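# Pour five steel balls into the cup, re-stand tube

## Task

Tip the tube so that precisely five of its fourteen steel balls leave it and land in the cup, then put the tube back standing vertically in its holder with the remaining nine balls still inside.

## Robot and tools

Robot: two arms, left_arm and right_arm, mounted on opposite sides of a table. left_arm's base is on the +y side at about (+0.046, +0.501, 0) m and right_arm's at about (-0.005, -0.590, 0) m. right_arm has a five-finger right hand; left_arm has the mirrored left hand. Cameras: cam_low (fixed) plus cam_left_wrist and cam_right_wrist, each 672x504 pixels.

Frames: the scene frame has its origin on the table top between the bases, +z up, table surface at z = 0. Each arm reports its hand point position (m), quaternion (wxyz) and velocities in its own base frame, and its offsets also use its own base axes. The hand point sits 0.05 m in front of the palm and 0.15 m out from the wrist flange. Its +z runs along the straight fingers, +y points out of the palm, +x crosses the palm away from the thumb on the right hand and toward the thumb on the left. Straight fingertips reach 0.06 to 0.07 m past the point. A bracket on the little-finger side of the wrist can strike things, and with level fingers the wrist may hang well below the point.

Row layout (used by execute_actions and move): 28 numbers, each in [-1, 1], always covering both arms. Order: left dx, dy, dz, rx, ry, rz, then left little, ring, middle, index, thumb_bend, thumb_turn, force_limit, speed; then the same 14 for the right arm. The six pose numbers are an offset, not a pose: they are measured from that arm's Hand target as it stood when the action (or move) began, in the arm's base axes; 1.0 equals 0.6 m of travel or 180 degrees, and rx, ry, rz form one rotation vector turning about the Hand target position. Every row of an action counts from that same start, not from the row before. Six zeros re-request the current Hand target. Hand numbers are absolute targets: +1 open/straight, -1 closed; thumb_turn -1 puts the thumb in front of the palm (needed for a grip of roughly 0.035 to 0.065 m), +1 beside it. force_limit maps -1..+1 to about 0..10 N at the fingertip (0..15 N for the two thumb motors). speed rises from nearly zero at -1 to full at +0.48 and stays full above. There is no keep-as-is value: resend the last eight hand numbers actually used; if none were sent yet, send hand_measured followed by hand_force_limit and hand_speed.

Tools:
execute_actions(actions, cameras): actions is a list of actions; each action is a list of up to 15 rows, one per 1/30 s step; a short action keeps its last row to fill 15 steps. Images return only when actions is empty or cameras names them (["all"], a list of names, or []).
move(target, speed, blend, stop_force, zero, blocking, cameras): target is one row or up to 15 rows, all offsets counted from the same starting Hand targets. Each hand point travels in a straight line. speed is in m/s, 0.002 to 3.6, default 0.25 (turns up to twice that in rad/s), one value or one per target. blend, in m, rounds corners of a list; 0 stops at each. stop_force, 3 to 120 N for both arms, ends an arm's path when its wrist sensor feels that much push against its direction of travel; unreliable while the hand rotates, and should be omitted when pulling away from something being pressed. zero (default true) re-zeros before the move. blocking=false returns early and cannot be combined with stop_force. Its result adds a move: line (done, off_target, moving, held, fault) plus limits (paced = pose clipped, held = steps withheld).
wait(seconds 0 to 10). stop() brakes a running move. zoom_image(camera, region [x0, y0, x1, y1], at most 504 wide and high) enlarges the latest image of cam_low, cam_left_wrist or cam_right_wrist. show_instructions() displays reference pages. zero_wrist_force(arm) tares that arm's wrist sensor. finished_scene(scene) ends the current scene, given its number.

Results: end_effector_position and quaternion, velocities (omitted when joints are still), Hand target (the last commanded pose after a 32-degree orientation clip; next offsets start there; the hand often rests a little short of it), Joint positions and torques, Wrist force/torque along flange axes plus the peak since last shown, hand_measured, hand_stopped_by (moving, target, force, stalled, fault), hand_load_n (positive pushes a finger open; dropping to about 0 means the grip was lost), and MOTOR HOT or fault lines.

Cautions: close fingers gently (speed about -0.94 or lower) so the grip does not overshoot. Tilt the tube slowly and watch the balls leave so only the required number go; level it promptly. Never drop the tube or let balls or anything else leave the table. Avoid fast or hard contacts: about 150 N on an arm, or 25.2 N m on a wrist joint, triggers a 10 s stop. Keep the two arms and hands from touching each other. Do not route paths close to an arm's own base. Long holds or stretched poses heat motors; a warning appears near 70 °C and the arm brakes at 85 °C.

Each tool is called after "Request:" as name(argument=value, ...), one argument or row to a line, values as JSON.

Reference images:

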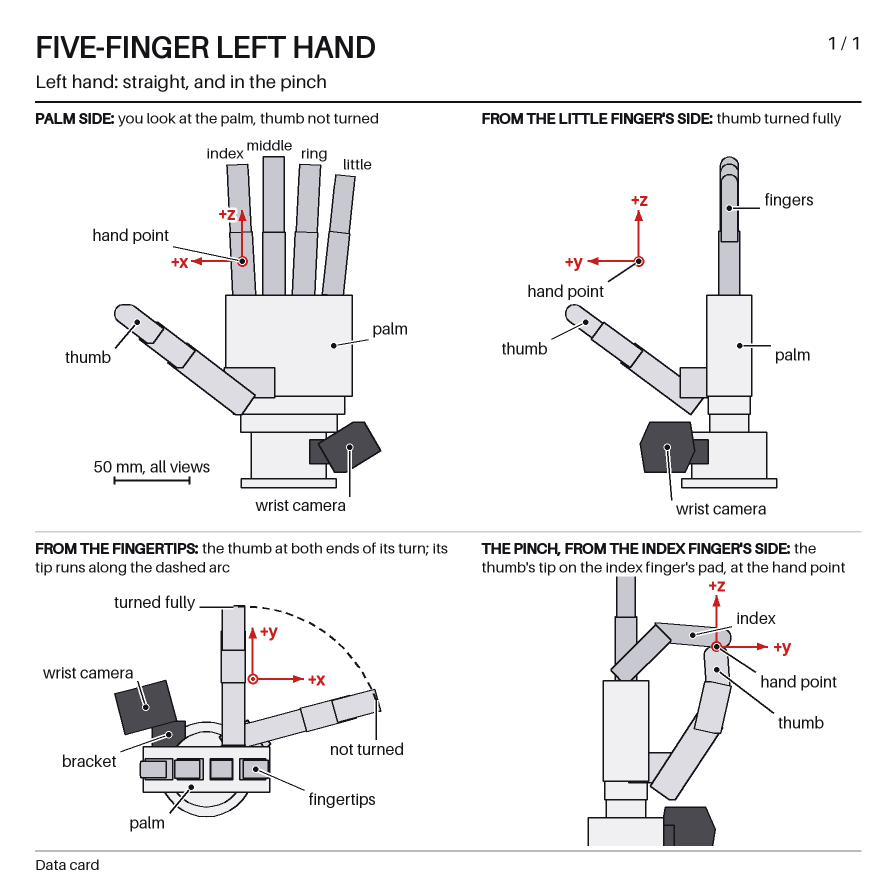

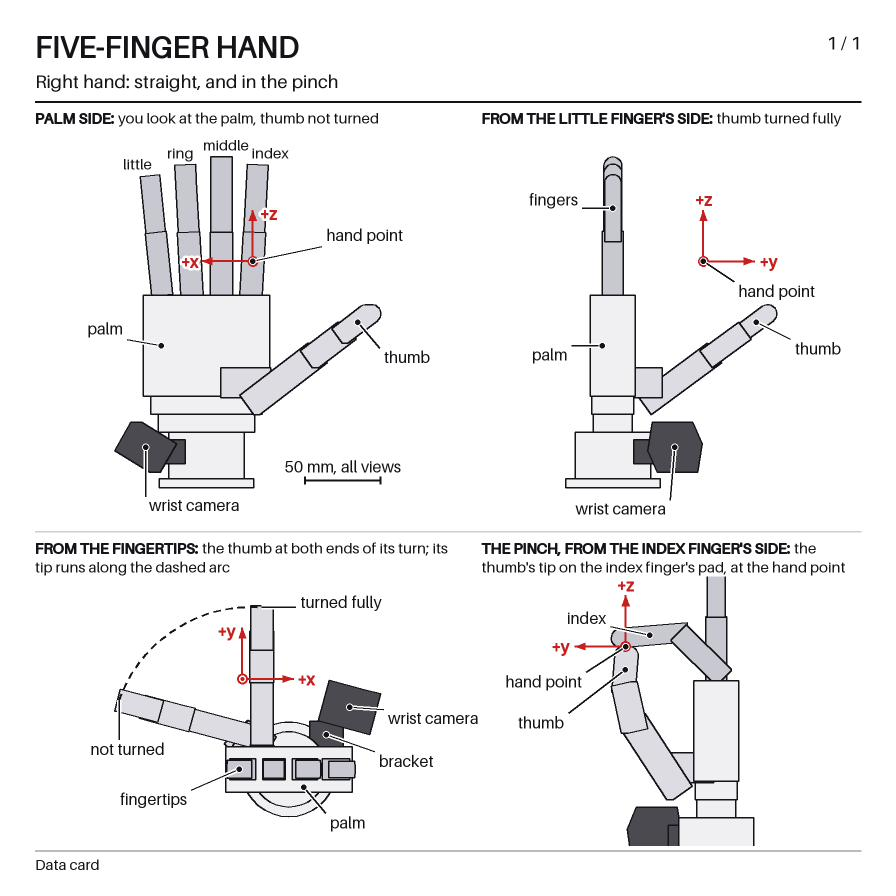

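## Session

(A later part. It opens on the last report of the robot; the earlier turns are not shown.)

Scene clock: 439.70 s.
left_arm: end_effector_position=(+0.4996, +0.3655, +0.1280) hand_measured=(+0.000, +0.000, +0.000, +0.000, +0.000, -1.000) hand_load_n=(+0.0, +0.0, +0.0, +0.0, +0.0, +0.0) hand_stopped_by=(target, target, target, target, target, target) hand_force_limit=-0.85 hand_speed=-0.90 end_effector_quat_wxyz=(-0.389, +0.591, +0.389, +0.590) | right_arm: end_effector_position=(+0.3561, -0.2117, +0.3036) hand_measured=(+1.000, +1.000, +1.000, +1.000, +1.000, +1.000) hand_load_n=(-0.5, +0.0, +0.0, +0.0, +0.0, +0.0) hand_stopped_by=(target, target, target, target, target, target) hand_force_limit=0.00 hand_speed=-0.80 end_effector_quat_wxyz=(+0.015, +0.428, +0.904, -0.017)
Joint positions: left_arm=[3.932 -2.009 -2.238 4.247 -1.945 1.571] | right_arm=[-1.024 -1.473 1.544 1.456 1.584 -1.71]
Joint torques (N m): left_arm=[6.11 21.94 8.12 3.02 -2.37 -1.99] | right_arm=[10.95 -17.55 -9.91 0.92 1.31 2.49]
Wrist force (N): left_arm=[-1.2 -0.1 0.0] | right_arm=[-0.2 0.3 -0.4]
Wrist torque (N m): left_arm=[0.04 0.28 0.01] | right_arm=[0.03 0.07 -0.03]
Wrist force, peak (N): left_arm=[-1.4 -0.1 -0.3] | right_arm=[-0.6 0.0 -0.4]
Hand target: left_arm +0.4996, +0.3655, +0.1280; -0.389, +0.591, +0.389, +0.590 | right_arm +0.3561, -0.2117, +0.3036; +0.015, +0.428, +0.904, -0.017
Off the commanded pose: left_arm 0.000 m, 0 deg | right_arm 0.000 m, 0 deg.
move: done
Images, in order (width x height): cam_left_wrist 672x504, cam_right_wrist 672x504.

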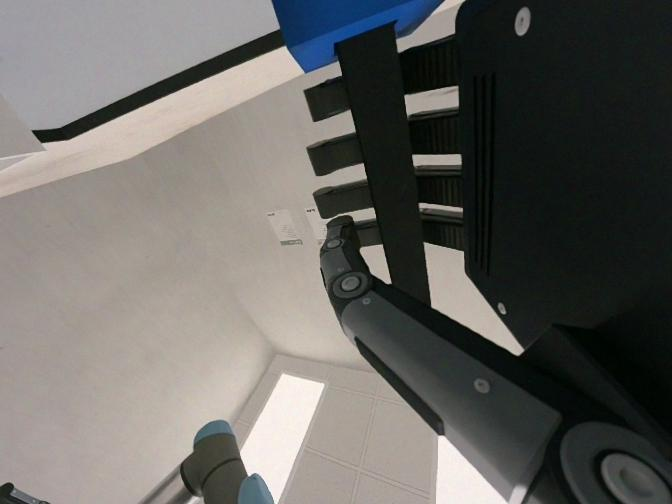

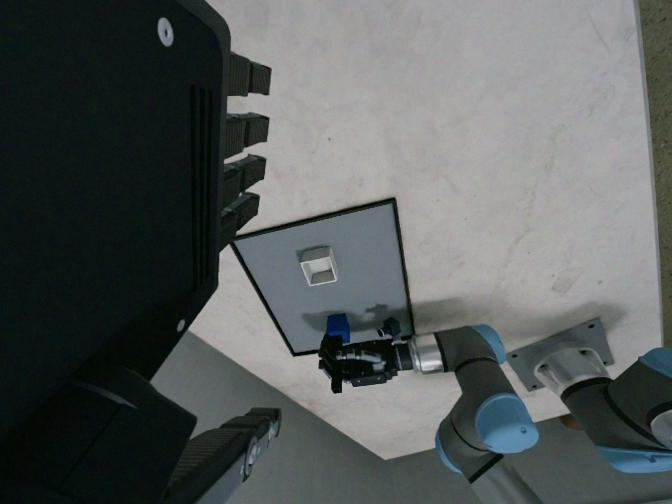

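Request:
move(
  target=[0, 0, 0, 0, 0, 0, -0.1, -0.1, -0.1, -0.1, -0.1, -1, -0.85, -0.92, 0, 0, 0, 0, 0, 0, 1, 1, 1, 1, 1, 1, 0, -0.8],
  speed=0.1,
  cameras=["cam_left_wrist", "cam_right_wrist"],
)

Request:
zoom_image(
  camera="cam_left_wrist",
  region=[200, 0, 520, 320],
)

Request:
zoom_image(
  camera="cam_right_wrist",
  region=[300, 300, 430, 430],
)

Scene clock: 444.50 s.
left_arm: end_effector_position=(+0.4996, +0.3655, +0.1280) hand_measured=(-0.100, -0.100, -0.100, -0.100, -0.100, -1.000) hand_load_n=(+0.0, +0.0, +0.0, +0.0, +0.0, +0.0) hand_stopped_by=(target, target, target, target, target, target) hand_force_limit=-0.85 hand_speed=-0.92 end_effector_quat_wxyz=(-0.389, +0.591, +0.389, +0.590) | right_arm: end_effector_position=(+0.3561, -0.2117, +0.3036) hand_measured=(+1.000, +1.000, +1.000, +1.000, +1.000, +1.000) hand_load_n=(+0.0, +0.0, +0.0, +0.0, +0.0, +0.0) hand_stopped_by=(target, target, target, target, target, target) hand_force_limit=0.00 hand_speed=-0.80 end_effector_quat_wxyz=(+0.015, +0.428, +0.904, -0.017)
Joint positions: left_arm=[3.932 -2.009 -2.238 4.247 -1.945 1.571] | right_arm=[-1.024 -1.473 1.544 1.456 1.584 -1.71]
Joint torques (N m): left_arm=[3.78 23.62 7.02 3.05 -2.24 -1.78] | right_arm=[11.5 -16.24 -10.96 0.82 1.33 2.49]
Wrist force (N): left_arm=[-1.0 -0.2 -0.2] | right_arm=[-0.2 0.0 -0.2]
Wrist torque (N m): left_arm=[0.06 0.25 0.03] | right_arm=[-0.03 0.06 -0.03]
Wrist force, peak (N): left_arm=[-1.5 0.1 0.0] | right_arm=[-0.5 -0.1 -0.2]
Hand target: left_arm +0.4996, +0.3655, +0.1280; -0.389, +0.591, +0.389, +0.590 | right_arm +0.3561, -0.2117, +0.3036; +0.015, +0.428, +0.904, -0.017
Off the commanded pose: left_arm 0.000 m, 0 deg | right_arm 0.000 m, 0 deg.
move: done
Images, in order (width x height): cam_left_wrist 672x504, cam_right_wrist 672x504.

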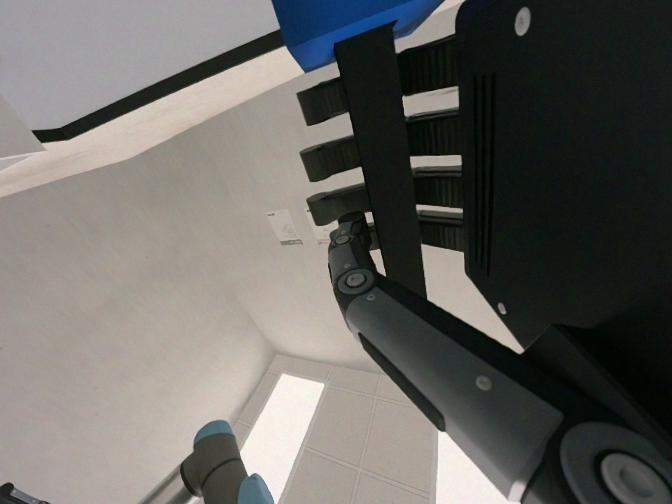

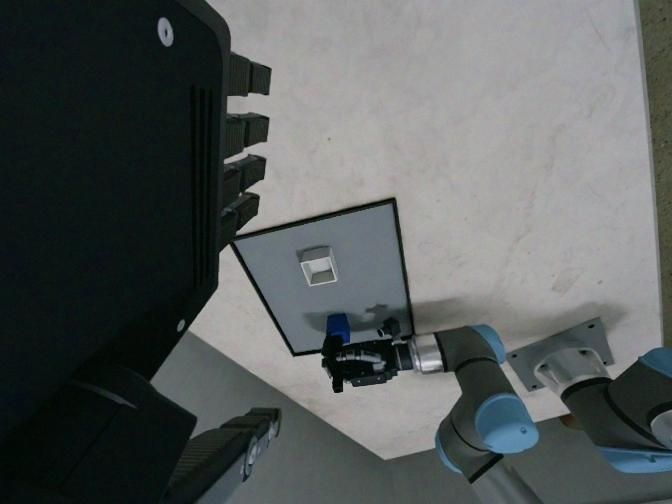

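Scaled by 1.575 from the camera's 672x504 image, which has a finer 960x720 frame.

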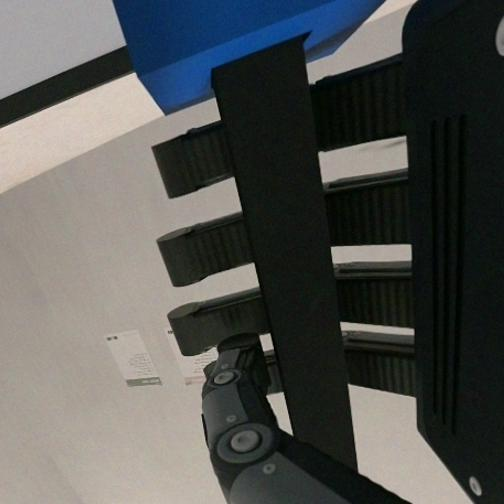

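Scaled by 3.877 from the camera's 672x504 image, which has a finer 960x720 frame.

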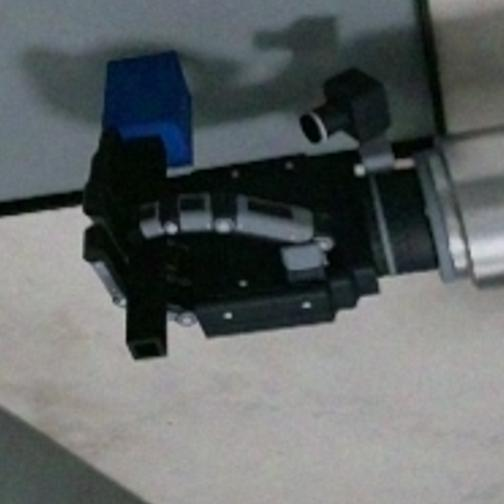

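Request:
move(
  target=[0, 0, 0, 0, 0, 0, -0.2, -0.2, -0.2, -0.2, -0.2, -1, -0.8, -0.94, 0, 0, 0, 0, 0, 0, 1, 1, 1, 1, 1, 1, 0, -0.8],
  speed=0.1,
  cameras=["cam_left_wrist", "cam_right_wrist"],
)

Request:
zoom_image(
  camera="cam_left_wrist",
  region=[200, 0, 520, 320],
)

Request:
zoom_image(
  camera="cam_right_wrist",
  region=[300, 300, 430, 430],
)

Scene clock: 450.40 s.
left_arm: end_effector_position=(+0.4996, +0.3655, +0.1280) hand_measured=(-0.150, -0.178, -0.200, -0.200, -0.160, -1.000) hand_load_n=(+1.5, +1.5, +0.0, +0.5, +1.5, +0.0) hand_stopped_by=(force, force, target, target, force, target) hand_force_limit=-0.80 hand_speed=-0.94 end_effector_quat_wxyz=(-0.389, +0.591, +0.389, +0.590) | right_arm: end_effector_position=(+0.3561, -0.2117, +0.3036) hand_measured=(+1.000, +1.000, +1.000, +1.000, +1.000, +1.000) hand_load_n=(+0.0, +0.0, +0.0, +0.0, +0.0, +0.0) hand_stopped_by=(target, target, target, target, target, target) hand_force_limit=0.00 hand_speed=-0.80 end_effector_quat_wxyz=(+0.015, +0.428, +0.904, -0.017)
Joint positions: left_arm=[3.932 -2.009 -2.238 4.247 -1.945 1.571] | right_arm=[-1.024 -1.473 1.544 1.456 1.584 -1.71]
Joint torques (N m): left_arm=[3.29 22.98 8.29 2.17 -1.94 -1.88] | right_arm=[10.32 -16.83 -11.86 1.1 1.17 2.37]
Wrist force (N): left_arm=[-1.9 -2.4 2.5] | right_arm=[-0.1 -0.1 -0.1]
Wrist torque (N m): left_arm=[-0.04 0.44 0.18] | right_arm=[-0.05 0.04 -0.04]
Wrist force, peak (N): left_arm=[-2.6 -2.6 2.6] | right_arm=[-0.2 -0.3 -0.5]
Hand target: left_arm +0.4996, +0.3655, +0.1280; -0.389, +0.591, +0.389, +0.590 | right_arm +0.3561, -0.2117, +0.3036; +0.015, +0.428, +0.904, -0.017
Off the commanded pose: left_arm 0.000 m, 0 deg | right_arm 0.000 m, 0 deg.
move: done
Images, in order (width x height): cam_left_wrist 672x504, cam_right_wrist 672x504.

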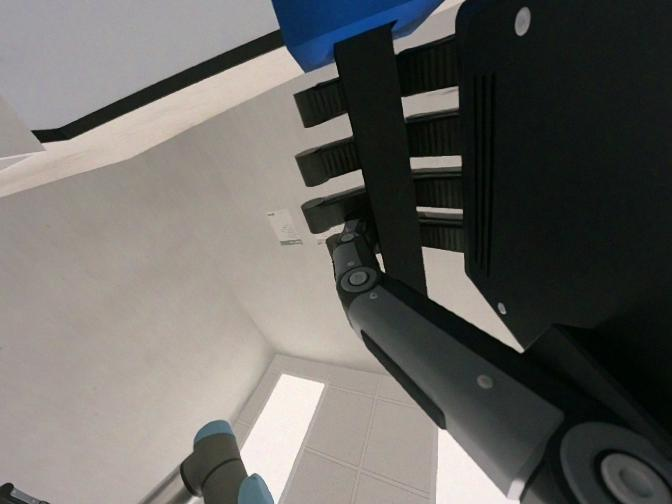

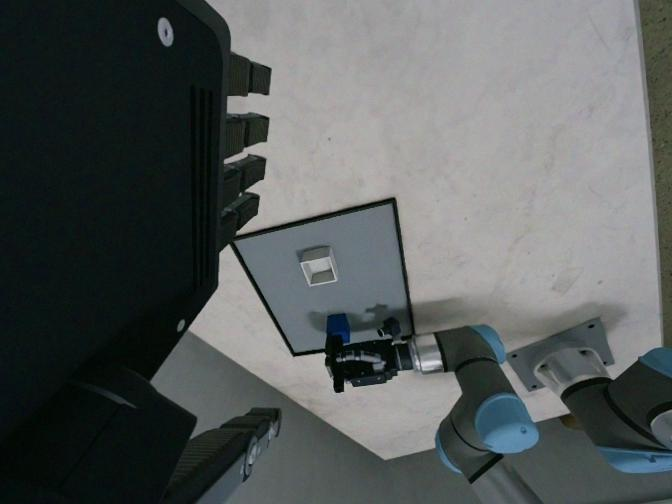

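Scaled by 1.575 from the camera's 672x504 image, which has a finer 960x720 frame.

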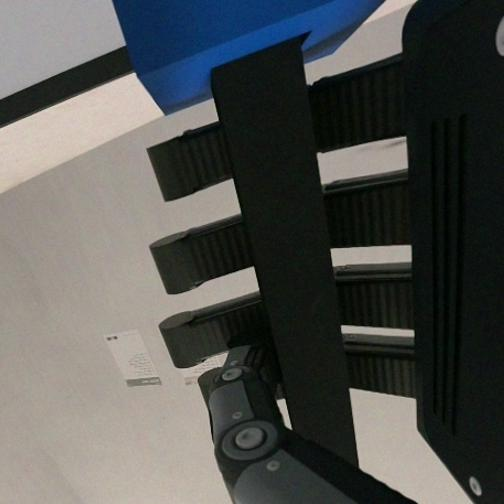

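Scaled by 3.877 from the camera's 672x504 image, which has a finer 960x720 frame.

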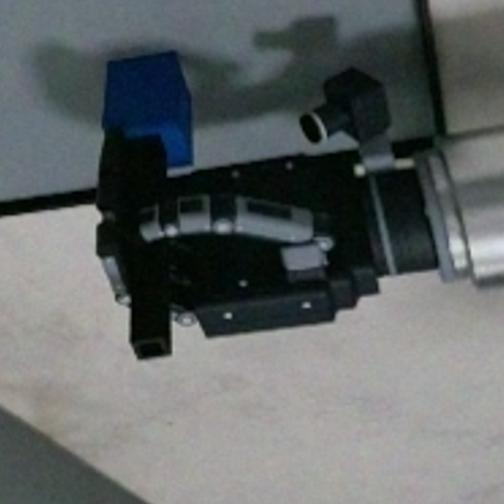

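Request:
move(
  target=[
    [0, 0, 0, 0, 0, 0, 0.3, 0.3, 0.3, 0.3, 0.2, -1, -0.8, -0.5, 0, 0, 0, 0, 0, 0, 1, 1, 1, 1, 1, 1, 0, -0.8],
    [-0.0060, -0.0137, 0, 0, 0, 0, 0.3, 0.3, 0.3, 0.3, 0.2, -1, -0.8, -0.5, 0, 0, 0, 0, 0, 0, 1, 1, 1, 1, 1, 1, 0, -0.8],
    [-0.0060, -0.0137, 0, 0, 0, 0, 0.16, 0.16, 0.16, 0.16, -0.05, -1, -0.8, -0.85, 0, 0, 0, 0, 0, 0, 1, 1, 1, 1, 1, 1, 0, -0.8],
  ],
  speed=0.05,
  cameras=["cam_left_wrist", "cam_right_wrist"],
)

Request:
zoom_image(
  camera="cam_left_wrist",
  region=[200, 0, 520, 320],
)

Request:
zoom_image(
  camera="cam_right_wrist",
  region=[300, 300, 430, 430],
)

Scene clock: 481.83 s.
left_arm: end_effector_position=(+0.4960, +0.3573, +0.1280) hand_measured=(+0.176, +0.160, +0.160, +0.160, -0.050, -1.000) hand_load_n=(+1.0, +0.0, +0.0, +0.0, +0.0, -0.5) hand_stopped_by=(force, target, target, target, target, target) hand_force_limit=-0.80 hand_speed=-0.85 end_effector_quat_wxyz=(-0.389, +0.591, +0.389, +0.590) | right_arm: end_effector_position=(+0.3561, -0.2117, +0.3036) hand_measured=(+1.000, +1.000, +1.000, +1.000, +1.000, +1.000) hand_load_n=(+0.0, +0.0, +0.0, +0.0, +0.0, +0.0) hand_stopped_by=(target, target, target, target, target, target) hand_force_limit=0.00 hand_speed=-0.80 end_effector_quat_wxyz=(+0.015, +0.428, +0.904, -0.017)
Joint positions: left_arm=[3.923 -1.999 -2.257 4.256 -1.955 1.571] | right_arm=[-1.024 -1.473 1.544 1.456 1.584 -1.71]
Joint torques (N m): left_arm=[-10.27 37.08 2.66 2.25 -1.58 -1.01] | right_arm=[10.7 -17.68 -11.92 1.04 1.15 2.26]
Wrist force (N): left_arm=[-0.8 -0.4 1.5] | right_arm=[-0.1 -0.1 -0.1]
Wrist torque (N m): left_arm=[0.03 0.37 0.05] | right_arm=[-0.06 0.03 -0.04]
Wrist force, peak (N): left_arm=[-2.8 -2.7 2.7] | right_arm=[-0.4 0.0 -0.6]
Hand target: left_arm +0.4960, +0.3573, +0.1280; -0.389, +0.591, +0.389, +0.590 | right_arm +0.3561, -0.2117, +0.3036; +0.015, +0.428, +0.904, -0.017
Off the commanded pose: left_arm 0.000 m, 0 deg | right_arm 0.000 m, 0 deg.
move: done
Images, in order (width x height): cam_left_wrist 672x504, cam_right_wrist 672x504.

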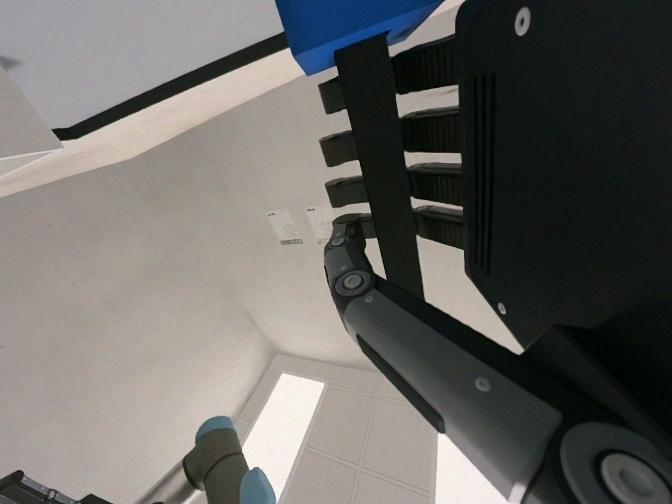

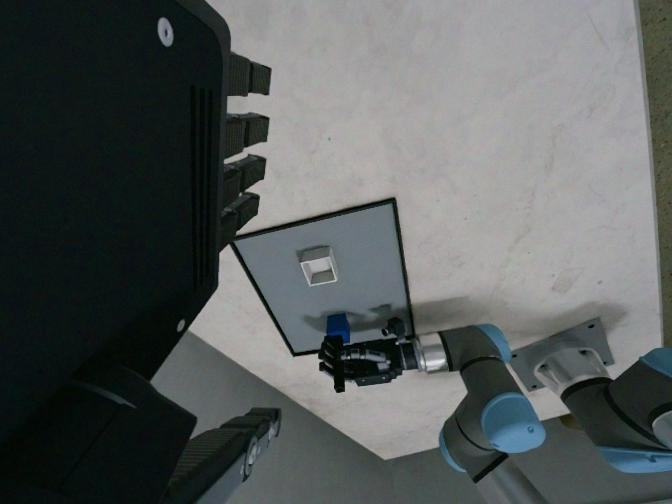

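Scaled by 1.575 from the camera's 672x504 image, which has a finer 960x720 frame.

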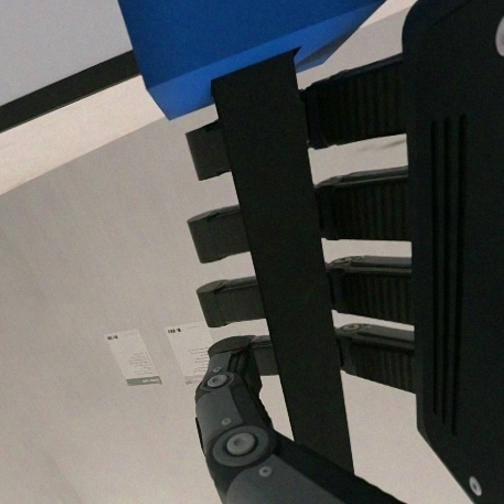

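Scaled by 3.877 from the camera's 672x504 image, which has a finer 960x720 frame.

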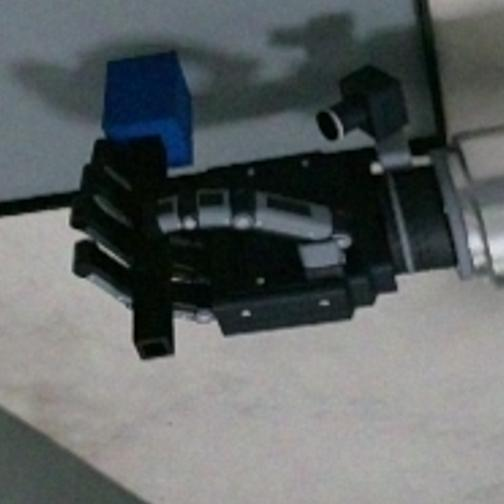

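Request:
move(
  target=[0, 0, 0, 0, 0, 0, 0.0, 0.0, 0.0, 0.0, -0.25, -1, -0.75, -0.92, 0, 0, 0, 0, 0, 0, 1, 1, 1, 1, 1, 1, 0, -0.8],
  speed=0.05,
  cameras=["cam_left_wrist", "cam_right_wrist"],
)

Request:
zoom_image(
  camera="cam_left_wrist",
  region=[200, 0, 520, 320],
)

Request:
zoom_image(
  camera="cam_right_wrist",
  region=[300, 300, 430, 430],
)

Scene clock: 487.90 s.
left_arm: end_effector_position=(+0.4960, +0.3573, +0.1280) hand_measured=(+0.170, +0.138, +0.086, +0.042, -0.160, -1.000) hand_load_n=(+1.0, +1.5, +1.5, +1.5, +2.0, +0.0) hand_stopped_by=(force, force, force, force, force, target) hand_force_limit=-0.75 hand_speed=-0.92 end_effector_quat_wxyz=(-0.389, +0.591, +0.389, +0.590) | right_arm: end_effector_position=(+0.3561, -0.2117, +0.3036) hand_measured=(+1.000, +1.000, +1.000, +1.000, +1.000, +1.000) hand_load_n=(+0.0, +0.0, +0.0, +0.0, +0.0, +0.0) hand_stopped_by=(target, target, target, target, target, target) hand_force_limit=0.00 hand_speed=-0.80 end_effector_quat_wxyz=(+0.015, +0.428, +0.904, -0.017)
Joint positions: left_arm=[3.923 -1.999 -2.257 4.256 -1.955 1.571] | right_arm=[-1.024 -1.473 1.544 1.456 1.584 -1.71]
Joint torques (N m): left_arm=[-9.89 35.37 2.73 -0.45 1.26 0.8] | right_arm=[9.72 -16.4 -12.11 1.21 1.08 2.3]
Wrist force (N): left_arm=[0.2 -3.3 9.2] | right_arm=[-0.1 0.0 -0.1]
Wrist torque (N m): left_arm=[-0.28 0.57 0.14] | right_arm=[-0.04 0.04 -0.03]
Wrist force, peak (N): left_arm=[-1.1 -4.4 9.3] | right_arm=[-0.6 0.1 -0.2]
Hand target: left_arm +0.4960, +0.3573, +0.1280; -0.389, +0.591, +0.389, +0.590 | right_arm +0.3561, -0.2117, +0.3036; +0.015, +0.428, +0.904, -0.017
Off the commanded pose: left_arm 0.000 m, 0 deg | right_arm 0.000 m, 0 deg.
move: done
Images, in order (width x height): cam_left_wrist 672x504, cam_right_wrist 672x504.

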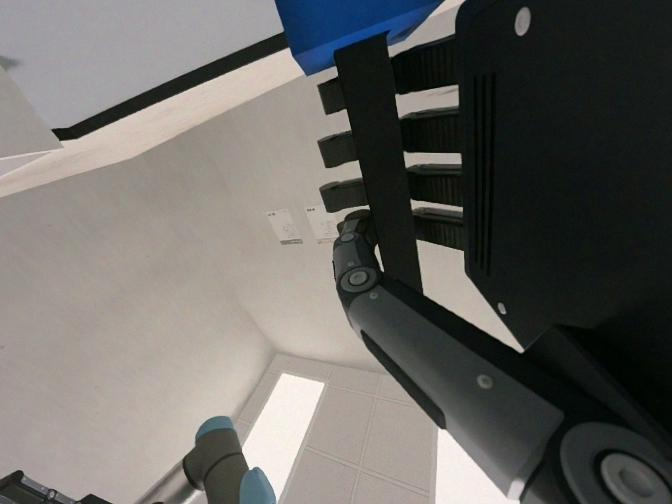

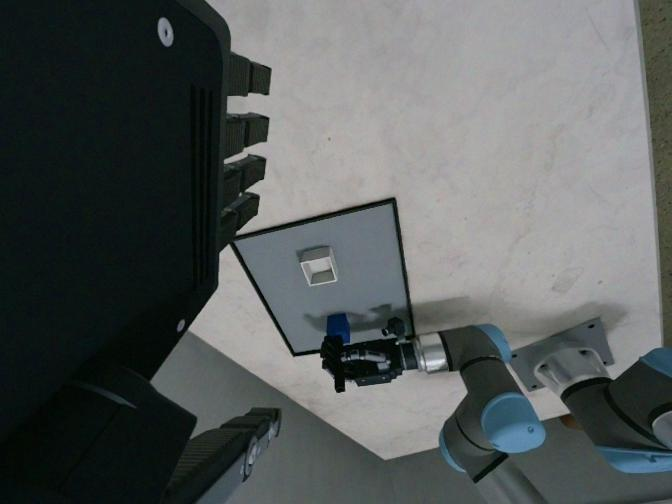

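Scaled by 1.575 from the camera's 672x504 image, which has a finer 960x720 frame.

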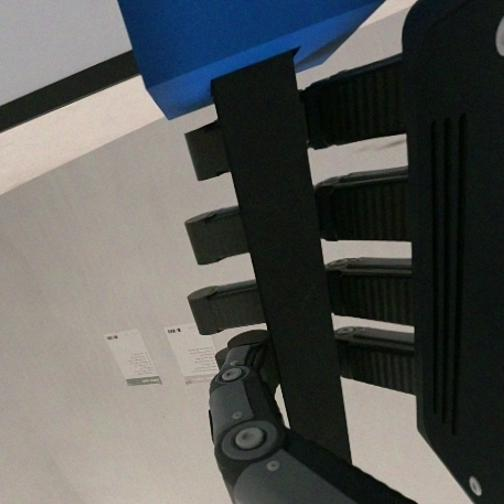

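Scaled by 3.877 from the camera's 672x504 image, which has a finer 960x720 frame.

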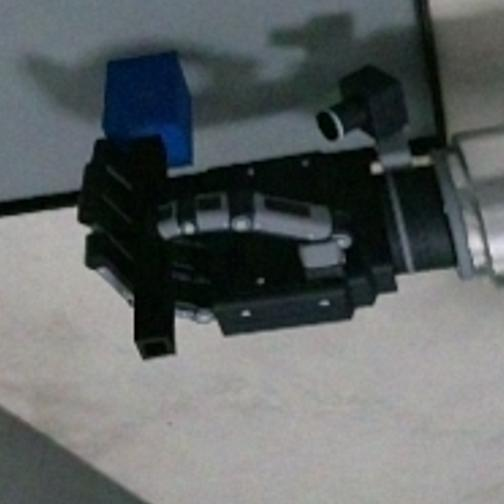

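Request:
move(
  target=[
    [0, 0, 0, 0, 0, 0, 0.3, 0.3, 0.3, 0.3, 0.1, -1, -0.75, -0.5, 0, 0, 0, 0, 0, 0, 1, 1, 1, 1, 1, 1, 0, -0.8],
    [-0.0027, -0.0061, 0, 0, 0, 0, 0.3, 0.3, 0.3, 0.3, 0.1, -1, -0.75, -0.5, 0, 0, 0, 0, 0, 0, 1, 1, 1, 1, 1, 1, 0, -0.8],
    [-0.0027, -0.0061, 0, 0, 0, 0, 0.28, 0.28, 0.28, 0.28, -0.3, -1, -0.75, -0.9, 0, 0, 0, 0, 0, 0, 1, 1, 1, 1, 1, 1, 0, -0.8],
  ],
  speed=0.05,
  cameras=["cam_left_wrist", "cam_right_wrist"],
)

Request:
zoom_image(
  camera="cam_right_wrist",
  region=[300, 300, 430, 430],
)

Scene clock: 503.73 s.
left_arm: end_effector_position=(+0.4944, +0.3536, +0.1280) hand_measured=(+0.292, +0.280, +0.280, +0.280, -0.206, -1.000) hand_load_n=(+2.0, +1.0, +0.0, +0.0, +2.0, +0.0) hand_stopped_by=(force, target, target, target, force, target) hand_force_limit=-0.75 hand_speed=-0.90 end_effector_quat_wxyz=(-0.389, +0.591, +0.389, +0.590) | right_arm: end_effector_position=(+0.3561, -0.2117, +0.3036) hand_measured=(+1.000, +1.000, +1.000, +1.000, +1.000, +1.000) hand_load_n=(+0.0, +0.0, +0.0, +0.0, +0.0, +0.0) hand_stopped_by=(target, target, target, target, target, target) hand_force_limit=0.00 hand_speed=-0.80 end_effector_quat_wxyz=(+0.015, +0.428, +0.904, -0.017)
Joint positions: left_arm=[3.918 -1.995 -2.266 4.261 -1.959 1.571] | right_arm=[-1.024 -1.473 1.544 1.456 1.584 -1.71]
Joint torques (N m): left_arm=[-10.59 35.92 1.76 0.91 0.62 1.33] | right_arm=[10.26 -18.23 -12.79 1.36 0.98 2.33]
Wrist force (N): left_arm=[0.1 -0.8 2.8] | right_arm=[-0.1 0.2 -0.4]
Wrist torque (N m): left_arm=[-0.05 0.46 0.15] | right_arm=[0.01 0.05 -0.02]
Wrist force, peak (N): left_arm=[-1.3 -3.5 9.6] | right_arm=[-0.5 -0.2 -0.5]
Hand target: left_arm +0.4944, +0.3536, +0.1280; -0.389, +0.591, +0.389, +0.590 | right_arm +0.3561, -0.2117, +0.3036; +0.015, +0.428, +0.904, -0.017
Off the commanded pose: left_arm 0.000 m, 0 deg | right_arm 0.000 m, 0 deg.
move: done
Images, in order (width x height): cam_left_wrist 672x504, cam_right_wrist 672x504.

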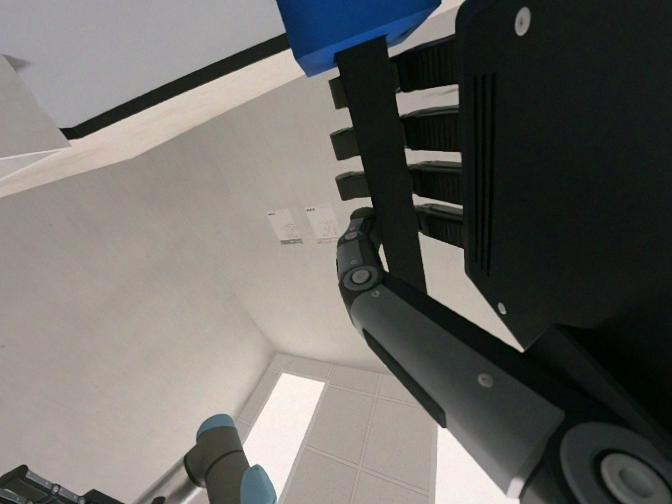

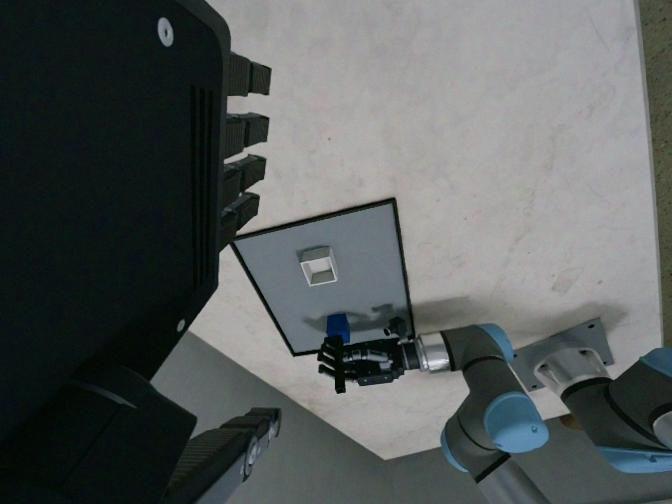

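Scaled by 3.877 from the camera's 672x504 image, which has a finer 960x720 frame.

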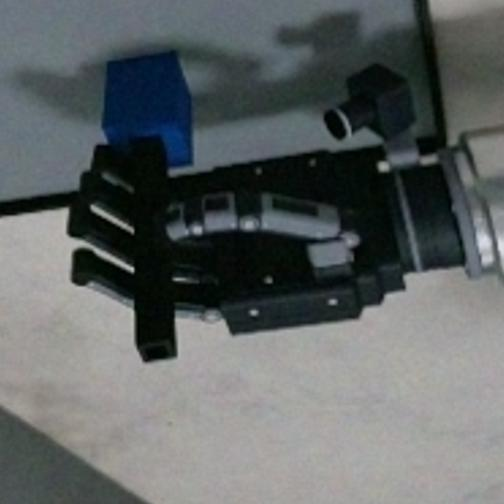

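Request:
move(
  target=[0, 0, 0, 0, 0, 0, 0.1, 0.1, 0.0, 0.0, -0.3, -1, -0.7, -0.9, 0, 0, 0, 0, 0, 0, 1, 1, 1, 1, 1, 1, 0, -0.8],
  speed=0.05,
  cameras=["cam_left_wrist", "cam_right_wrist"],
)

Request:
zoom_image(
  camera="cam_right_wrist",
  region=[300, 300, 430, 430],
)

Request:
zoom_image(
  camera="cam_left_wrist",
  region=[200, 0, 520, 320],
)

Scene clock: 508.13 s.
left_arm: end_effector_position=(+0.4944, +0.3536, +0.1280) hand_measured=(+0.292, +0.272, +0.234, +0.198, -0.206, -1.000) hand_load_n=(+1.5, +1.5, +2.0, +3.0, +3.5, +0.0) hand_stopped_by=(force, force, force, force, force, target) hand_force_limit=-0.70 hand_speed=-0.90 end_effector_quat_wxyz=(-0.389, +0.591, +0.389, +0.590) | right_arm: end_effector_position=(+0.3561, -0.2117, +0.3036) hand_measured=(+1.000, +1.000, +1.000, +1.000, +1.000, +1.000) hand_load_n=(+0.0, +0.0, +0.0, +0.0, +0.0, +0.0) hand_stopped_by=(target, target, target, target, target, target) hand_force_limit=0.00 hand_speed=-0.80 end_effector_quat_wxyz=(+0.015, +0.428, +0.904, -0.017)
Joint positions: left_arm=[3.918 -1.995 -2.266 4.261 -1.959 1.571] | right_arm=[-1.024 -1.473 1.544 1.456 1.584 -1.71]
Joint torques (N m): left_arm=[-4.77 34.01 3.61 -0.56 2.01 1.16] | right_arm=[10.85 -18.47 -12.03 1.28 0.9 1.99]
Wrist force (N): left_arm=[-0.4 -3.8 8.4] | right_arm=[-0.2 -0.1 -0.2]
Wrist torque (N m): left_arm=[-0.25 0.49 0.16] | right_arm=[-0.03 0.06 -0.04]
Wrist force, peak (N): left_arm=[-0.5 -4.0 8.9] | right_arm=[-0.2 -0.1 -0.7]
Hand target: left_arm +0.4944, +0.3536, +0.1280; -0.389, +0.591, +0.389, +0.590 | right_arm +0.3561, -0.2117, +0.3036; +0.015, +0.428, +0.904, -0.017
Off the commanded pose: left_arm 0.000 m, 0 deg | right_arm 0.000 m, 0 deg.
move: done
Images, in order (width x height): cam_left_wrist 672x504, cam_right_wrist 672x504.

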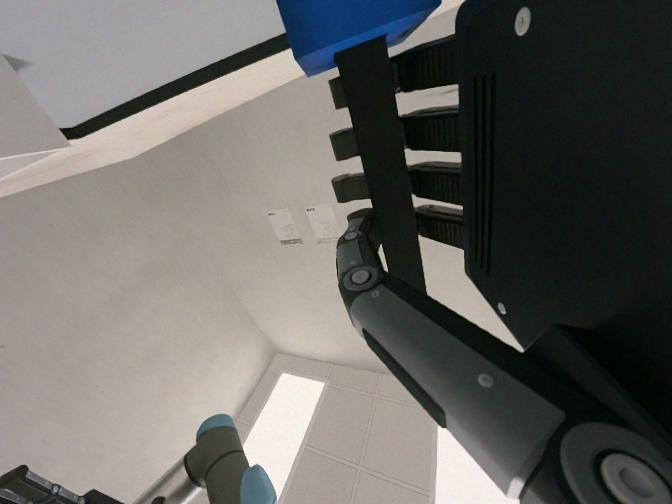

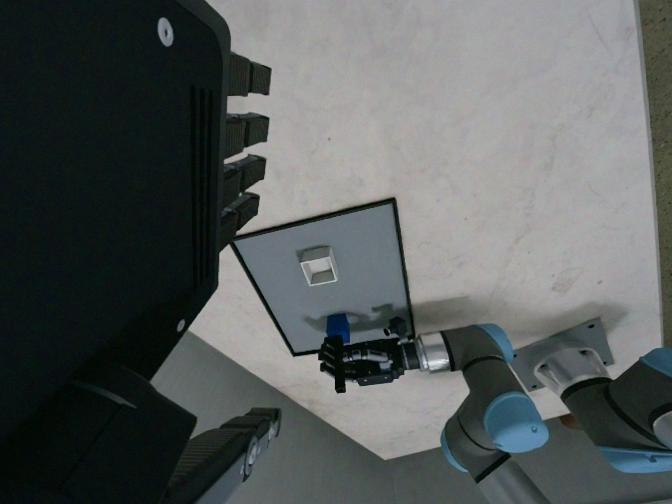

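Scaled by 3.877 from the camera's 672x504 image, which has a finer 960x720 frame.

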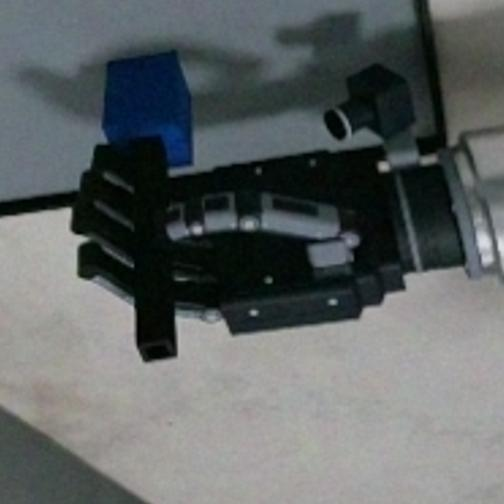

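Scaled by 1.575 from the camera's 672x504 image, which has a finer 960x720 frame.

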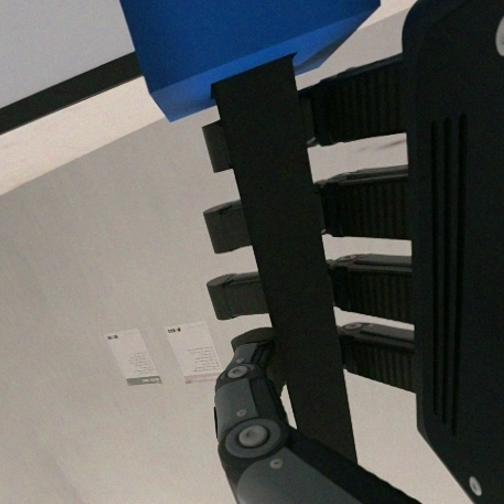

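Request:
move(
  target=[0.00134, 0.00305, 0, 0, 0, 0, 0.1, 0.1, 0.0, 0.0, -0.3, -1, -0.7, -0.9, 0, 0, 0, 0, 0, 0, 1, 1, 1, 1, 1, 1, 0, -0.8],
  speed=0.02,
)

Scene clock: 514.60 s.
left_arm: end_effector_position=(+0.4952, +0.3554, +0.1280) hand_measured=(+0.292, +0.272, +0.234, +0.198, -0.206, -1.000) hand_load_n=(+0.0, +0.0, +0.0, +0.5, +1.0, +0.0) hand_stopped_by=(force, force, force, force, force, target) hand_force_limit=-0.70 hand_speed=-0.90 end_effector_quat_wxyz=(-0.389, +0.591, +0.389, +0.590) | right_arm: end_effector_position=(+0.3561, -0.2117, +0.3036) hand_measured=(+1.000, +1.000, +1.000, +1.000, +1.000, +1.000) hand_load_n=(+0.0, +0.0, +0.0, +0.0, +0.0, +0.0) hand_stopped_by=(target, target, target, target, target, target) hand_force_limit=0.00 hand_speed=-0.80 end_effector_quat_wxyz=(+0.015, +0.428, +0.904, -0.017)
Joint positions: left_arm=[3.92 -1.997 -2.262 4.259 -1.957 1.571] | right_arm=[-1.024 -1.473 1.544 1.456 1.584 -1.71]
Joint torques (N m): left_arm=[9.4 20.51 18.16 -0.51 2.05 1.12] | right_arm=[10.77 -16.84 -12.04 1.64 1.17 2.01]
Wrist force (N): left_arm=[-1.3 0.2 0.0] | right_arm=[-0.2 0.1 -0.2]
Wrist torque (N m): left_arm=[0.06 0.27 -0.01] | right_arm=[-0.02 0.06 -0.03]
Wrist force, peak (N): left_arm=[-0.6 -3.9 8.9] | right_arm=[-0.5 0.3 -0.3]
Hand target: left_arm +0.4952, +0.3555, +0.1280; -0.389, +0.591, +0.389, +0.590 | right_arm +0.3561, -0.2117, +0.3036; +0.015, +0.428, +0.904, -0.017
Off the commanded pose: left_arm 0.000 m, 0 deg | right_arm 0.000 m, 0 deg.
move: done

Request:
move(
  target=[0, 0, 0, 0, 0, 0, 0.05, 0.05, -0.05, -0.05, -0.35, -1, -0.6, -0.9, 0, 0, 0, 0, 0, 0, 1, 1, 1, 1, 1, 1, 0, -0.8],
  speed=0.02,
)

Scene clock: 518.80 s.
left_arm: end_effector_position=(+0.4952, +0.3555, +0.1280) hand_measured=(+0.246, +0.226, +0.198, +0.180, -0.212, -1.000) hand_load_n=(+1.5, +2.0, +1.5, +0.0, +5.5, +1.5) hand_stopped_by=(force, force, force, force, force, target) hand_force_limit=-0.60 hand_speed=-0.90 end_effector_quat_wxyz=(-0.389, +0.591, +0.389, +0.590) | right_arm: end_effector_position=(+0.3561, -0.2117, +0.3036) hand_measured=(+1.000, +1.000, +1.000, +1.000, +1.000, +1.000) hand_load_n=(+0.0, +0.0, +0.0, +0.0, +0.0, +0.5) hand_stopped_by=(target, target, target, target, target, target) hand_force_limit=0.00 hand_speed=-0.80 end_effector_quat_wxyz=(+0.015, +0.428, +0.904, -0.017)
Joint positions: left_arm=[3.921 -1.997 -2.262 4.259 -1.957 1.571] | right_arm=[-1.024 -1.473 1.544 1.456 1.584 -1.71]
Joint torques (N m): left_arm=[4.8 21.01 14.77 -0.48 1.85 1.01] | right_arm=[10.62 -17.39 -12.26 1.64 1.02 2.23]
Wrist force (N): left_arm=[-0.9 -1.5 2.4] | right_arm=[-0.1 0.1 -0.2]
Wrist torque (N m): left_arm=[-0.03 0.46 0.18] | right_arm=[-0.02 0.04 -0.03]
Wrist force, peak (N): left_arm=[-2.0 -2.1 3.0] | right_arm=[-0.3 0.0 -0.6]
Hand target: left_arm +0.4952, +0.3555, +0.1280; -0.389, +0.591, +0.389, +0.590 | right_arm +0.3561, -0.2117, +0.3036; +0.015, +0.428, +0.904, -0.017
Off the commanded pose: left_arm 0.000 m, 0 deg | right_arm 0.000 m, 0 deg.
move: done

Request:
move(
  target=[0.0004, 0.0009, 0, 0, 0, 0, 0.0, 0.0, -0.1, -0.1, -0.4, -1, -0.3, -0.9, 0, 0, 0, 0, 0, 0, 1, 1, 1, 1, 1, 1, 0, -0.8],
  speed=0.02,
  cameras=["cam_left_wrist", "cam_right_wrist"],
)

Request:
zoom_image(
  camera="cam_right_wrist",
  region=[300, 300, 430, 430],
)

Request:
zoom_image(
  camera="cam_left_wrist",
  region=[200, 0, 520, 320],
)

Scene clock: 522.97 s.
left_arm: end_effector_position=(+0.4954, +0.3560, +0.1280) hand_measured=(+0.220, +0.210, +0.172, +0.126, -0.210, -1.000) hand_load_n=(+2.5, +0.5, +0.0, +2.5, +8.5, +1.0) hand_stopped_by=(force, force, force, force, force, target) hand_force_limit=-0.30 hand_speed=-0.90 end_effector_quat_wxyz=(-0.389, +0.591, +0.389, +0.590) | right_arm: end_effector_position=(+0.3561, -0.2117, +0.3036) hand_measured=(+1.000, +1.000, +1.000, +1.000, +1.000, +1.000) hand_load_n=(+0.0, +0.0, +0.0, +0.5, +0.0, +0.0) hand_stopped_by=(target, target, target, target, target, target) hand_force_limit=0.00 hand_speed=-0.80 end_effector_quat_wxyz=(+0.015, +0.428, +0.904, -0.017)
Joint positions: left_arm=[3.921 -1.998 -2.26 4.258 -1.956 1.571] | right_arm=[-1.024 -1.473 1.544 1.456 1.584 -1.71]
Joint torques (N m): left_arm=[8.49 20.37 16.74 -0.6 2.12 1.07] | right_arm=[8.93 -17.54 -13.18 1.55 1.11 1.86]
Wrist force (N): left_arm=[-0.2 -0.6 1.1] | right_arm=[-0.2 0.2 -0.2]
Wrist torque (N m): left_arm=[0.02 0.34 0.13] | right_arm=[0.00 0.07 -0.04]
Wrist force, peak (N): left_arm=[-1.4 -5.2 7.1] | right_arm=[-0.5 -0.2 -0.5]
Hand target: left_arm +0.4954, +0.3560, +0.1280; -0.389, +0.591, +0.389, +0.590 | right_arm +0.3561, -0.2117, +0.3036; +0.015, +0.428, +0.904, -0.017
Off the commanded pose: left_arm 0.000 m, 0 deg | right_arm 0.000 m, 0 deg.
move: done
Images, in order (width x height): cam_left_wrist 672x504, cam_right_wrist 672x504.

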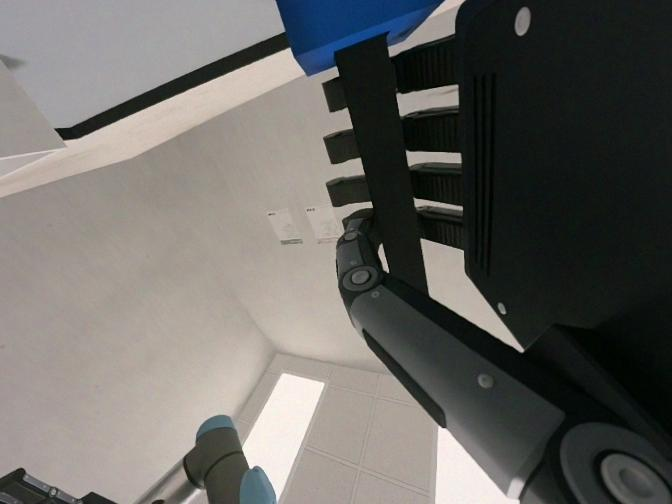

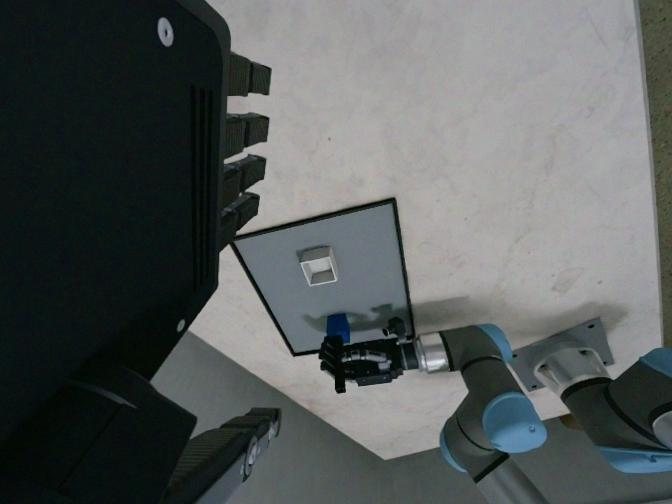

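Scaled by 3.877 from the camera's 672x504 image, which has a finer 960x720 frame.

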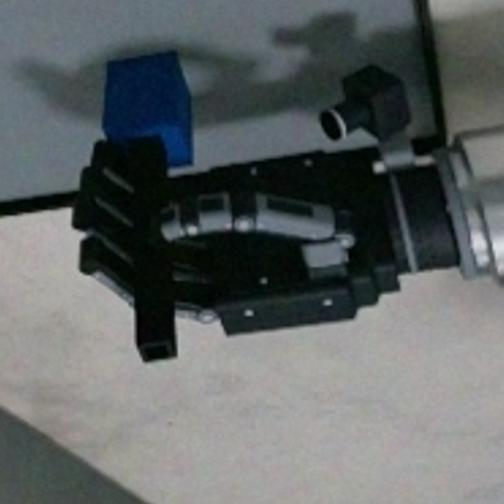

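Scaled by 1.575 from the camera's 672x504 image, which has a finer 960x720 frame.

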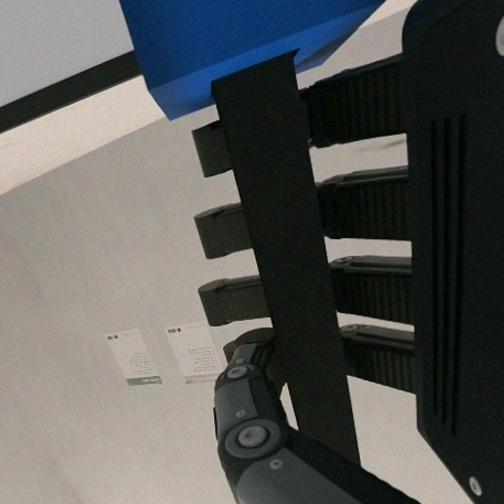

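Request:
move(
  target=[0, 0, 0, 0, 0, 0, 0.0, -0.05, -0.15, -0.1, -0.4, -1, -0.4, -0.9, 0, 0, 0, 0, 0, 0, 1, 1, 1, 1, 1, 1, 0, -0.8],
  speed=0.02,
)

Scene clock: 526.47 s.
left_arm: end_effector_position=(+0.4954, +0.3560, +0.1280) hand_measured=(+0.220, +0.192, +0.146, +0.126, -0.210, -1.000) hand_load_n=(+1.5, +2.5, +4.5, +0.5, +8.5, +1.0) hand_stopped_by=(force, force, force, force, force, target) hand_force_limit=-0.40 hand_speed=-0.90 end_effector_quat_wxyz=(-0.389, +0.591, +0.389, +0.590) | right_arm: end_effector_position=(+0.3561, -0.2117, +0.3036) hand_measured=(+1.000, +1.000, +1.000, +1.000, +1.000, +1.000) hand_load_n=(+0.0, +0.0, +0.0, +0.0, +0.0, +0.0) hand_stopped_by=(target, target, target, target, target, target) hand_force_limit=0.00 hand_speed=-0.80 end_effector_quat_wxyz=(+0.015, +0.428, +0.904, -0.017)
Joint positions: left_arm=[3.921 -1.998 -2.26 4.258 -1.956 1.571] | right_arm=[-1.024 -1.473 1.544 1.456 1.584 -1.71]
Joint torques (N m): left_arm=[2.37 20.87 13.27 -0.18 0.42 0.95] | right_arm=[11.14 -17.43 -12.46 1.59 1 1.99]
Wrist force (N): left_arm=[-1.7 -2.9 7.2] | right_arm=[-0.1 0.0 -0.2]
Wrist torque (N m): left_arm=[-0.19 0.57 0.21] | right_arm=[-0.02 0.04 -0.03]
Wrist force, peak (N): left_arm=[-2.4 -3.0 7.2] | right_arm=[-0.5 -0.2 -0.2]
Hand target: left_arm +0.4954, +0.3560, +0.1280; -0.389, +0.591, +0.389, +0.590 | right_arm +0.3561, -0.2117, +0.3036; +0.015, +0.428, +0.904, -0.017
Off the commanded pose: left_arm 0.000 m, 0 deg | right_arm 0.000 m, 0 deg.
move: done

Request:
move(
  target=[0.0008, 0.0019, 0, 0, 0, 0, 0.0, -0.05, -0.15, -0.15, -0.4, -1, -0.4, -0.9, 0, 0, 0, 0, 0, 0, 1, 1, 1, 1, 1, 1, 0, -0.8],
  speed=0.02,
)

Scene clock: 529.10 s.
left_arm: end_effector_position=(+0.4959, +0.3571, +0.1280) hand_measured=(+0.220, +0.192, +0.146, +0.108, -0.212, -1.000) hand_load_n=(+0.0, +0.0, +0.0, +0.5, +0.5, +0.0) hand_stopped_by=(force, force, force, force, force, target) hand_force_limit=-0.40 hand_speed=-0.90 end_effector_quat_wxyz=(-0.389, +0.591, +0.389, +0.590) | right_arm: end_effector_position=(+0.3561, -0.2117, +0.3036) hand_measured=(+1.000, +1.000, +1.000, +1.000, +1.000, +1.000) hand_load_n=(+0.0, +0.0, +0.0, +0.0, +0.0, +0.0) hand_stopped_by=(target, target, target, target, target, target) hand_force_limit=0.00 hand_speed=-0.80 end_effector_quat_wxyz=(+0.015, +0.428, +0.904, -0.017)
Joint positions: left_arm=[3.922 -1.999 -2.258 4.257 -1.955 1.571] | right_arm=[-1.024 -1.473 1.544 1.456 1.584 -1.71]
Joint torques (N m): left_arm=[8.71 20.58 16.99 -0.47 2.07 0.77] | right_arm=[10.32 -17.56 -12.78 1.67 0.74 1.96]
Wrist force (N): left_arm=[-1.1 0.3 0.2] | right_arm=[-0.1 0.0 -0.4]
Wrist torque (N m): left_arm=[0.08 0.29 0.00] | right_arm=[-0.02 0.05 -0.04]
Wrist force, peak (N): left_arm=[-1.3 -4.5 10.2] | right_arm=[-0.2 -0.3 -0.5]
Hand target: left_arm +0.4959, +0.3571, +0.1280; -0.389, +0.591, +0.389, +0.590 | right_arm +0.3561, -0.2117, +0.3036; +0.015, +0.428, +0.904, -0.017
Off the commanded pose: left_arm 0.000 m, 0 deg | right_arm 0.000 m, 0 deg.
move: done


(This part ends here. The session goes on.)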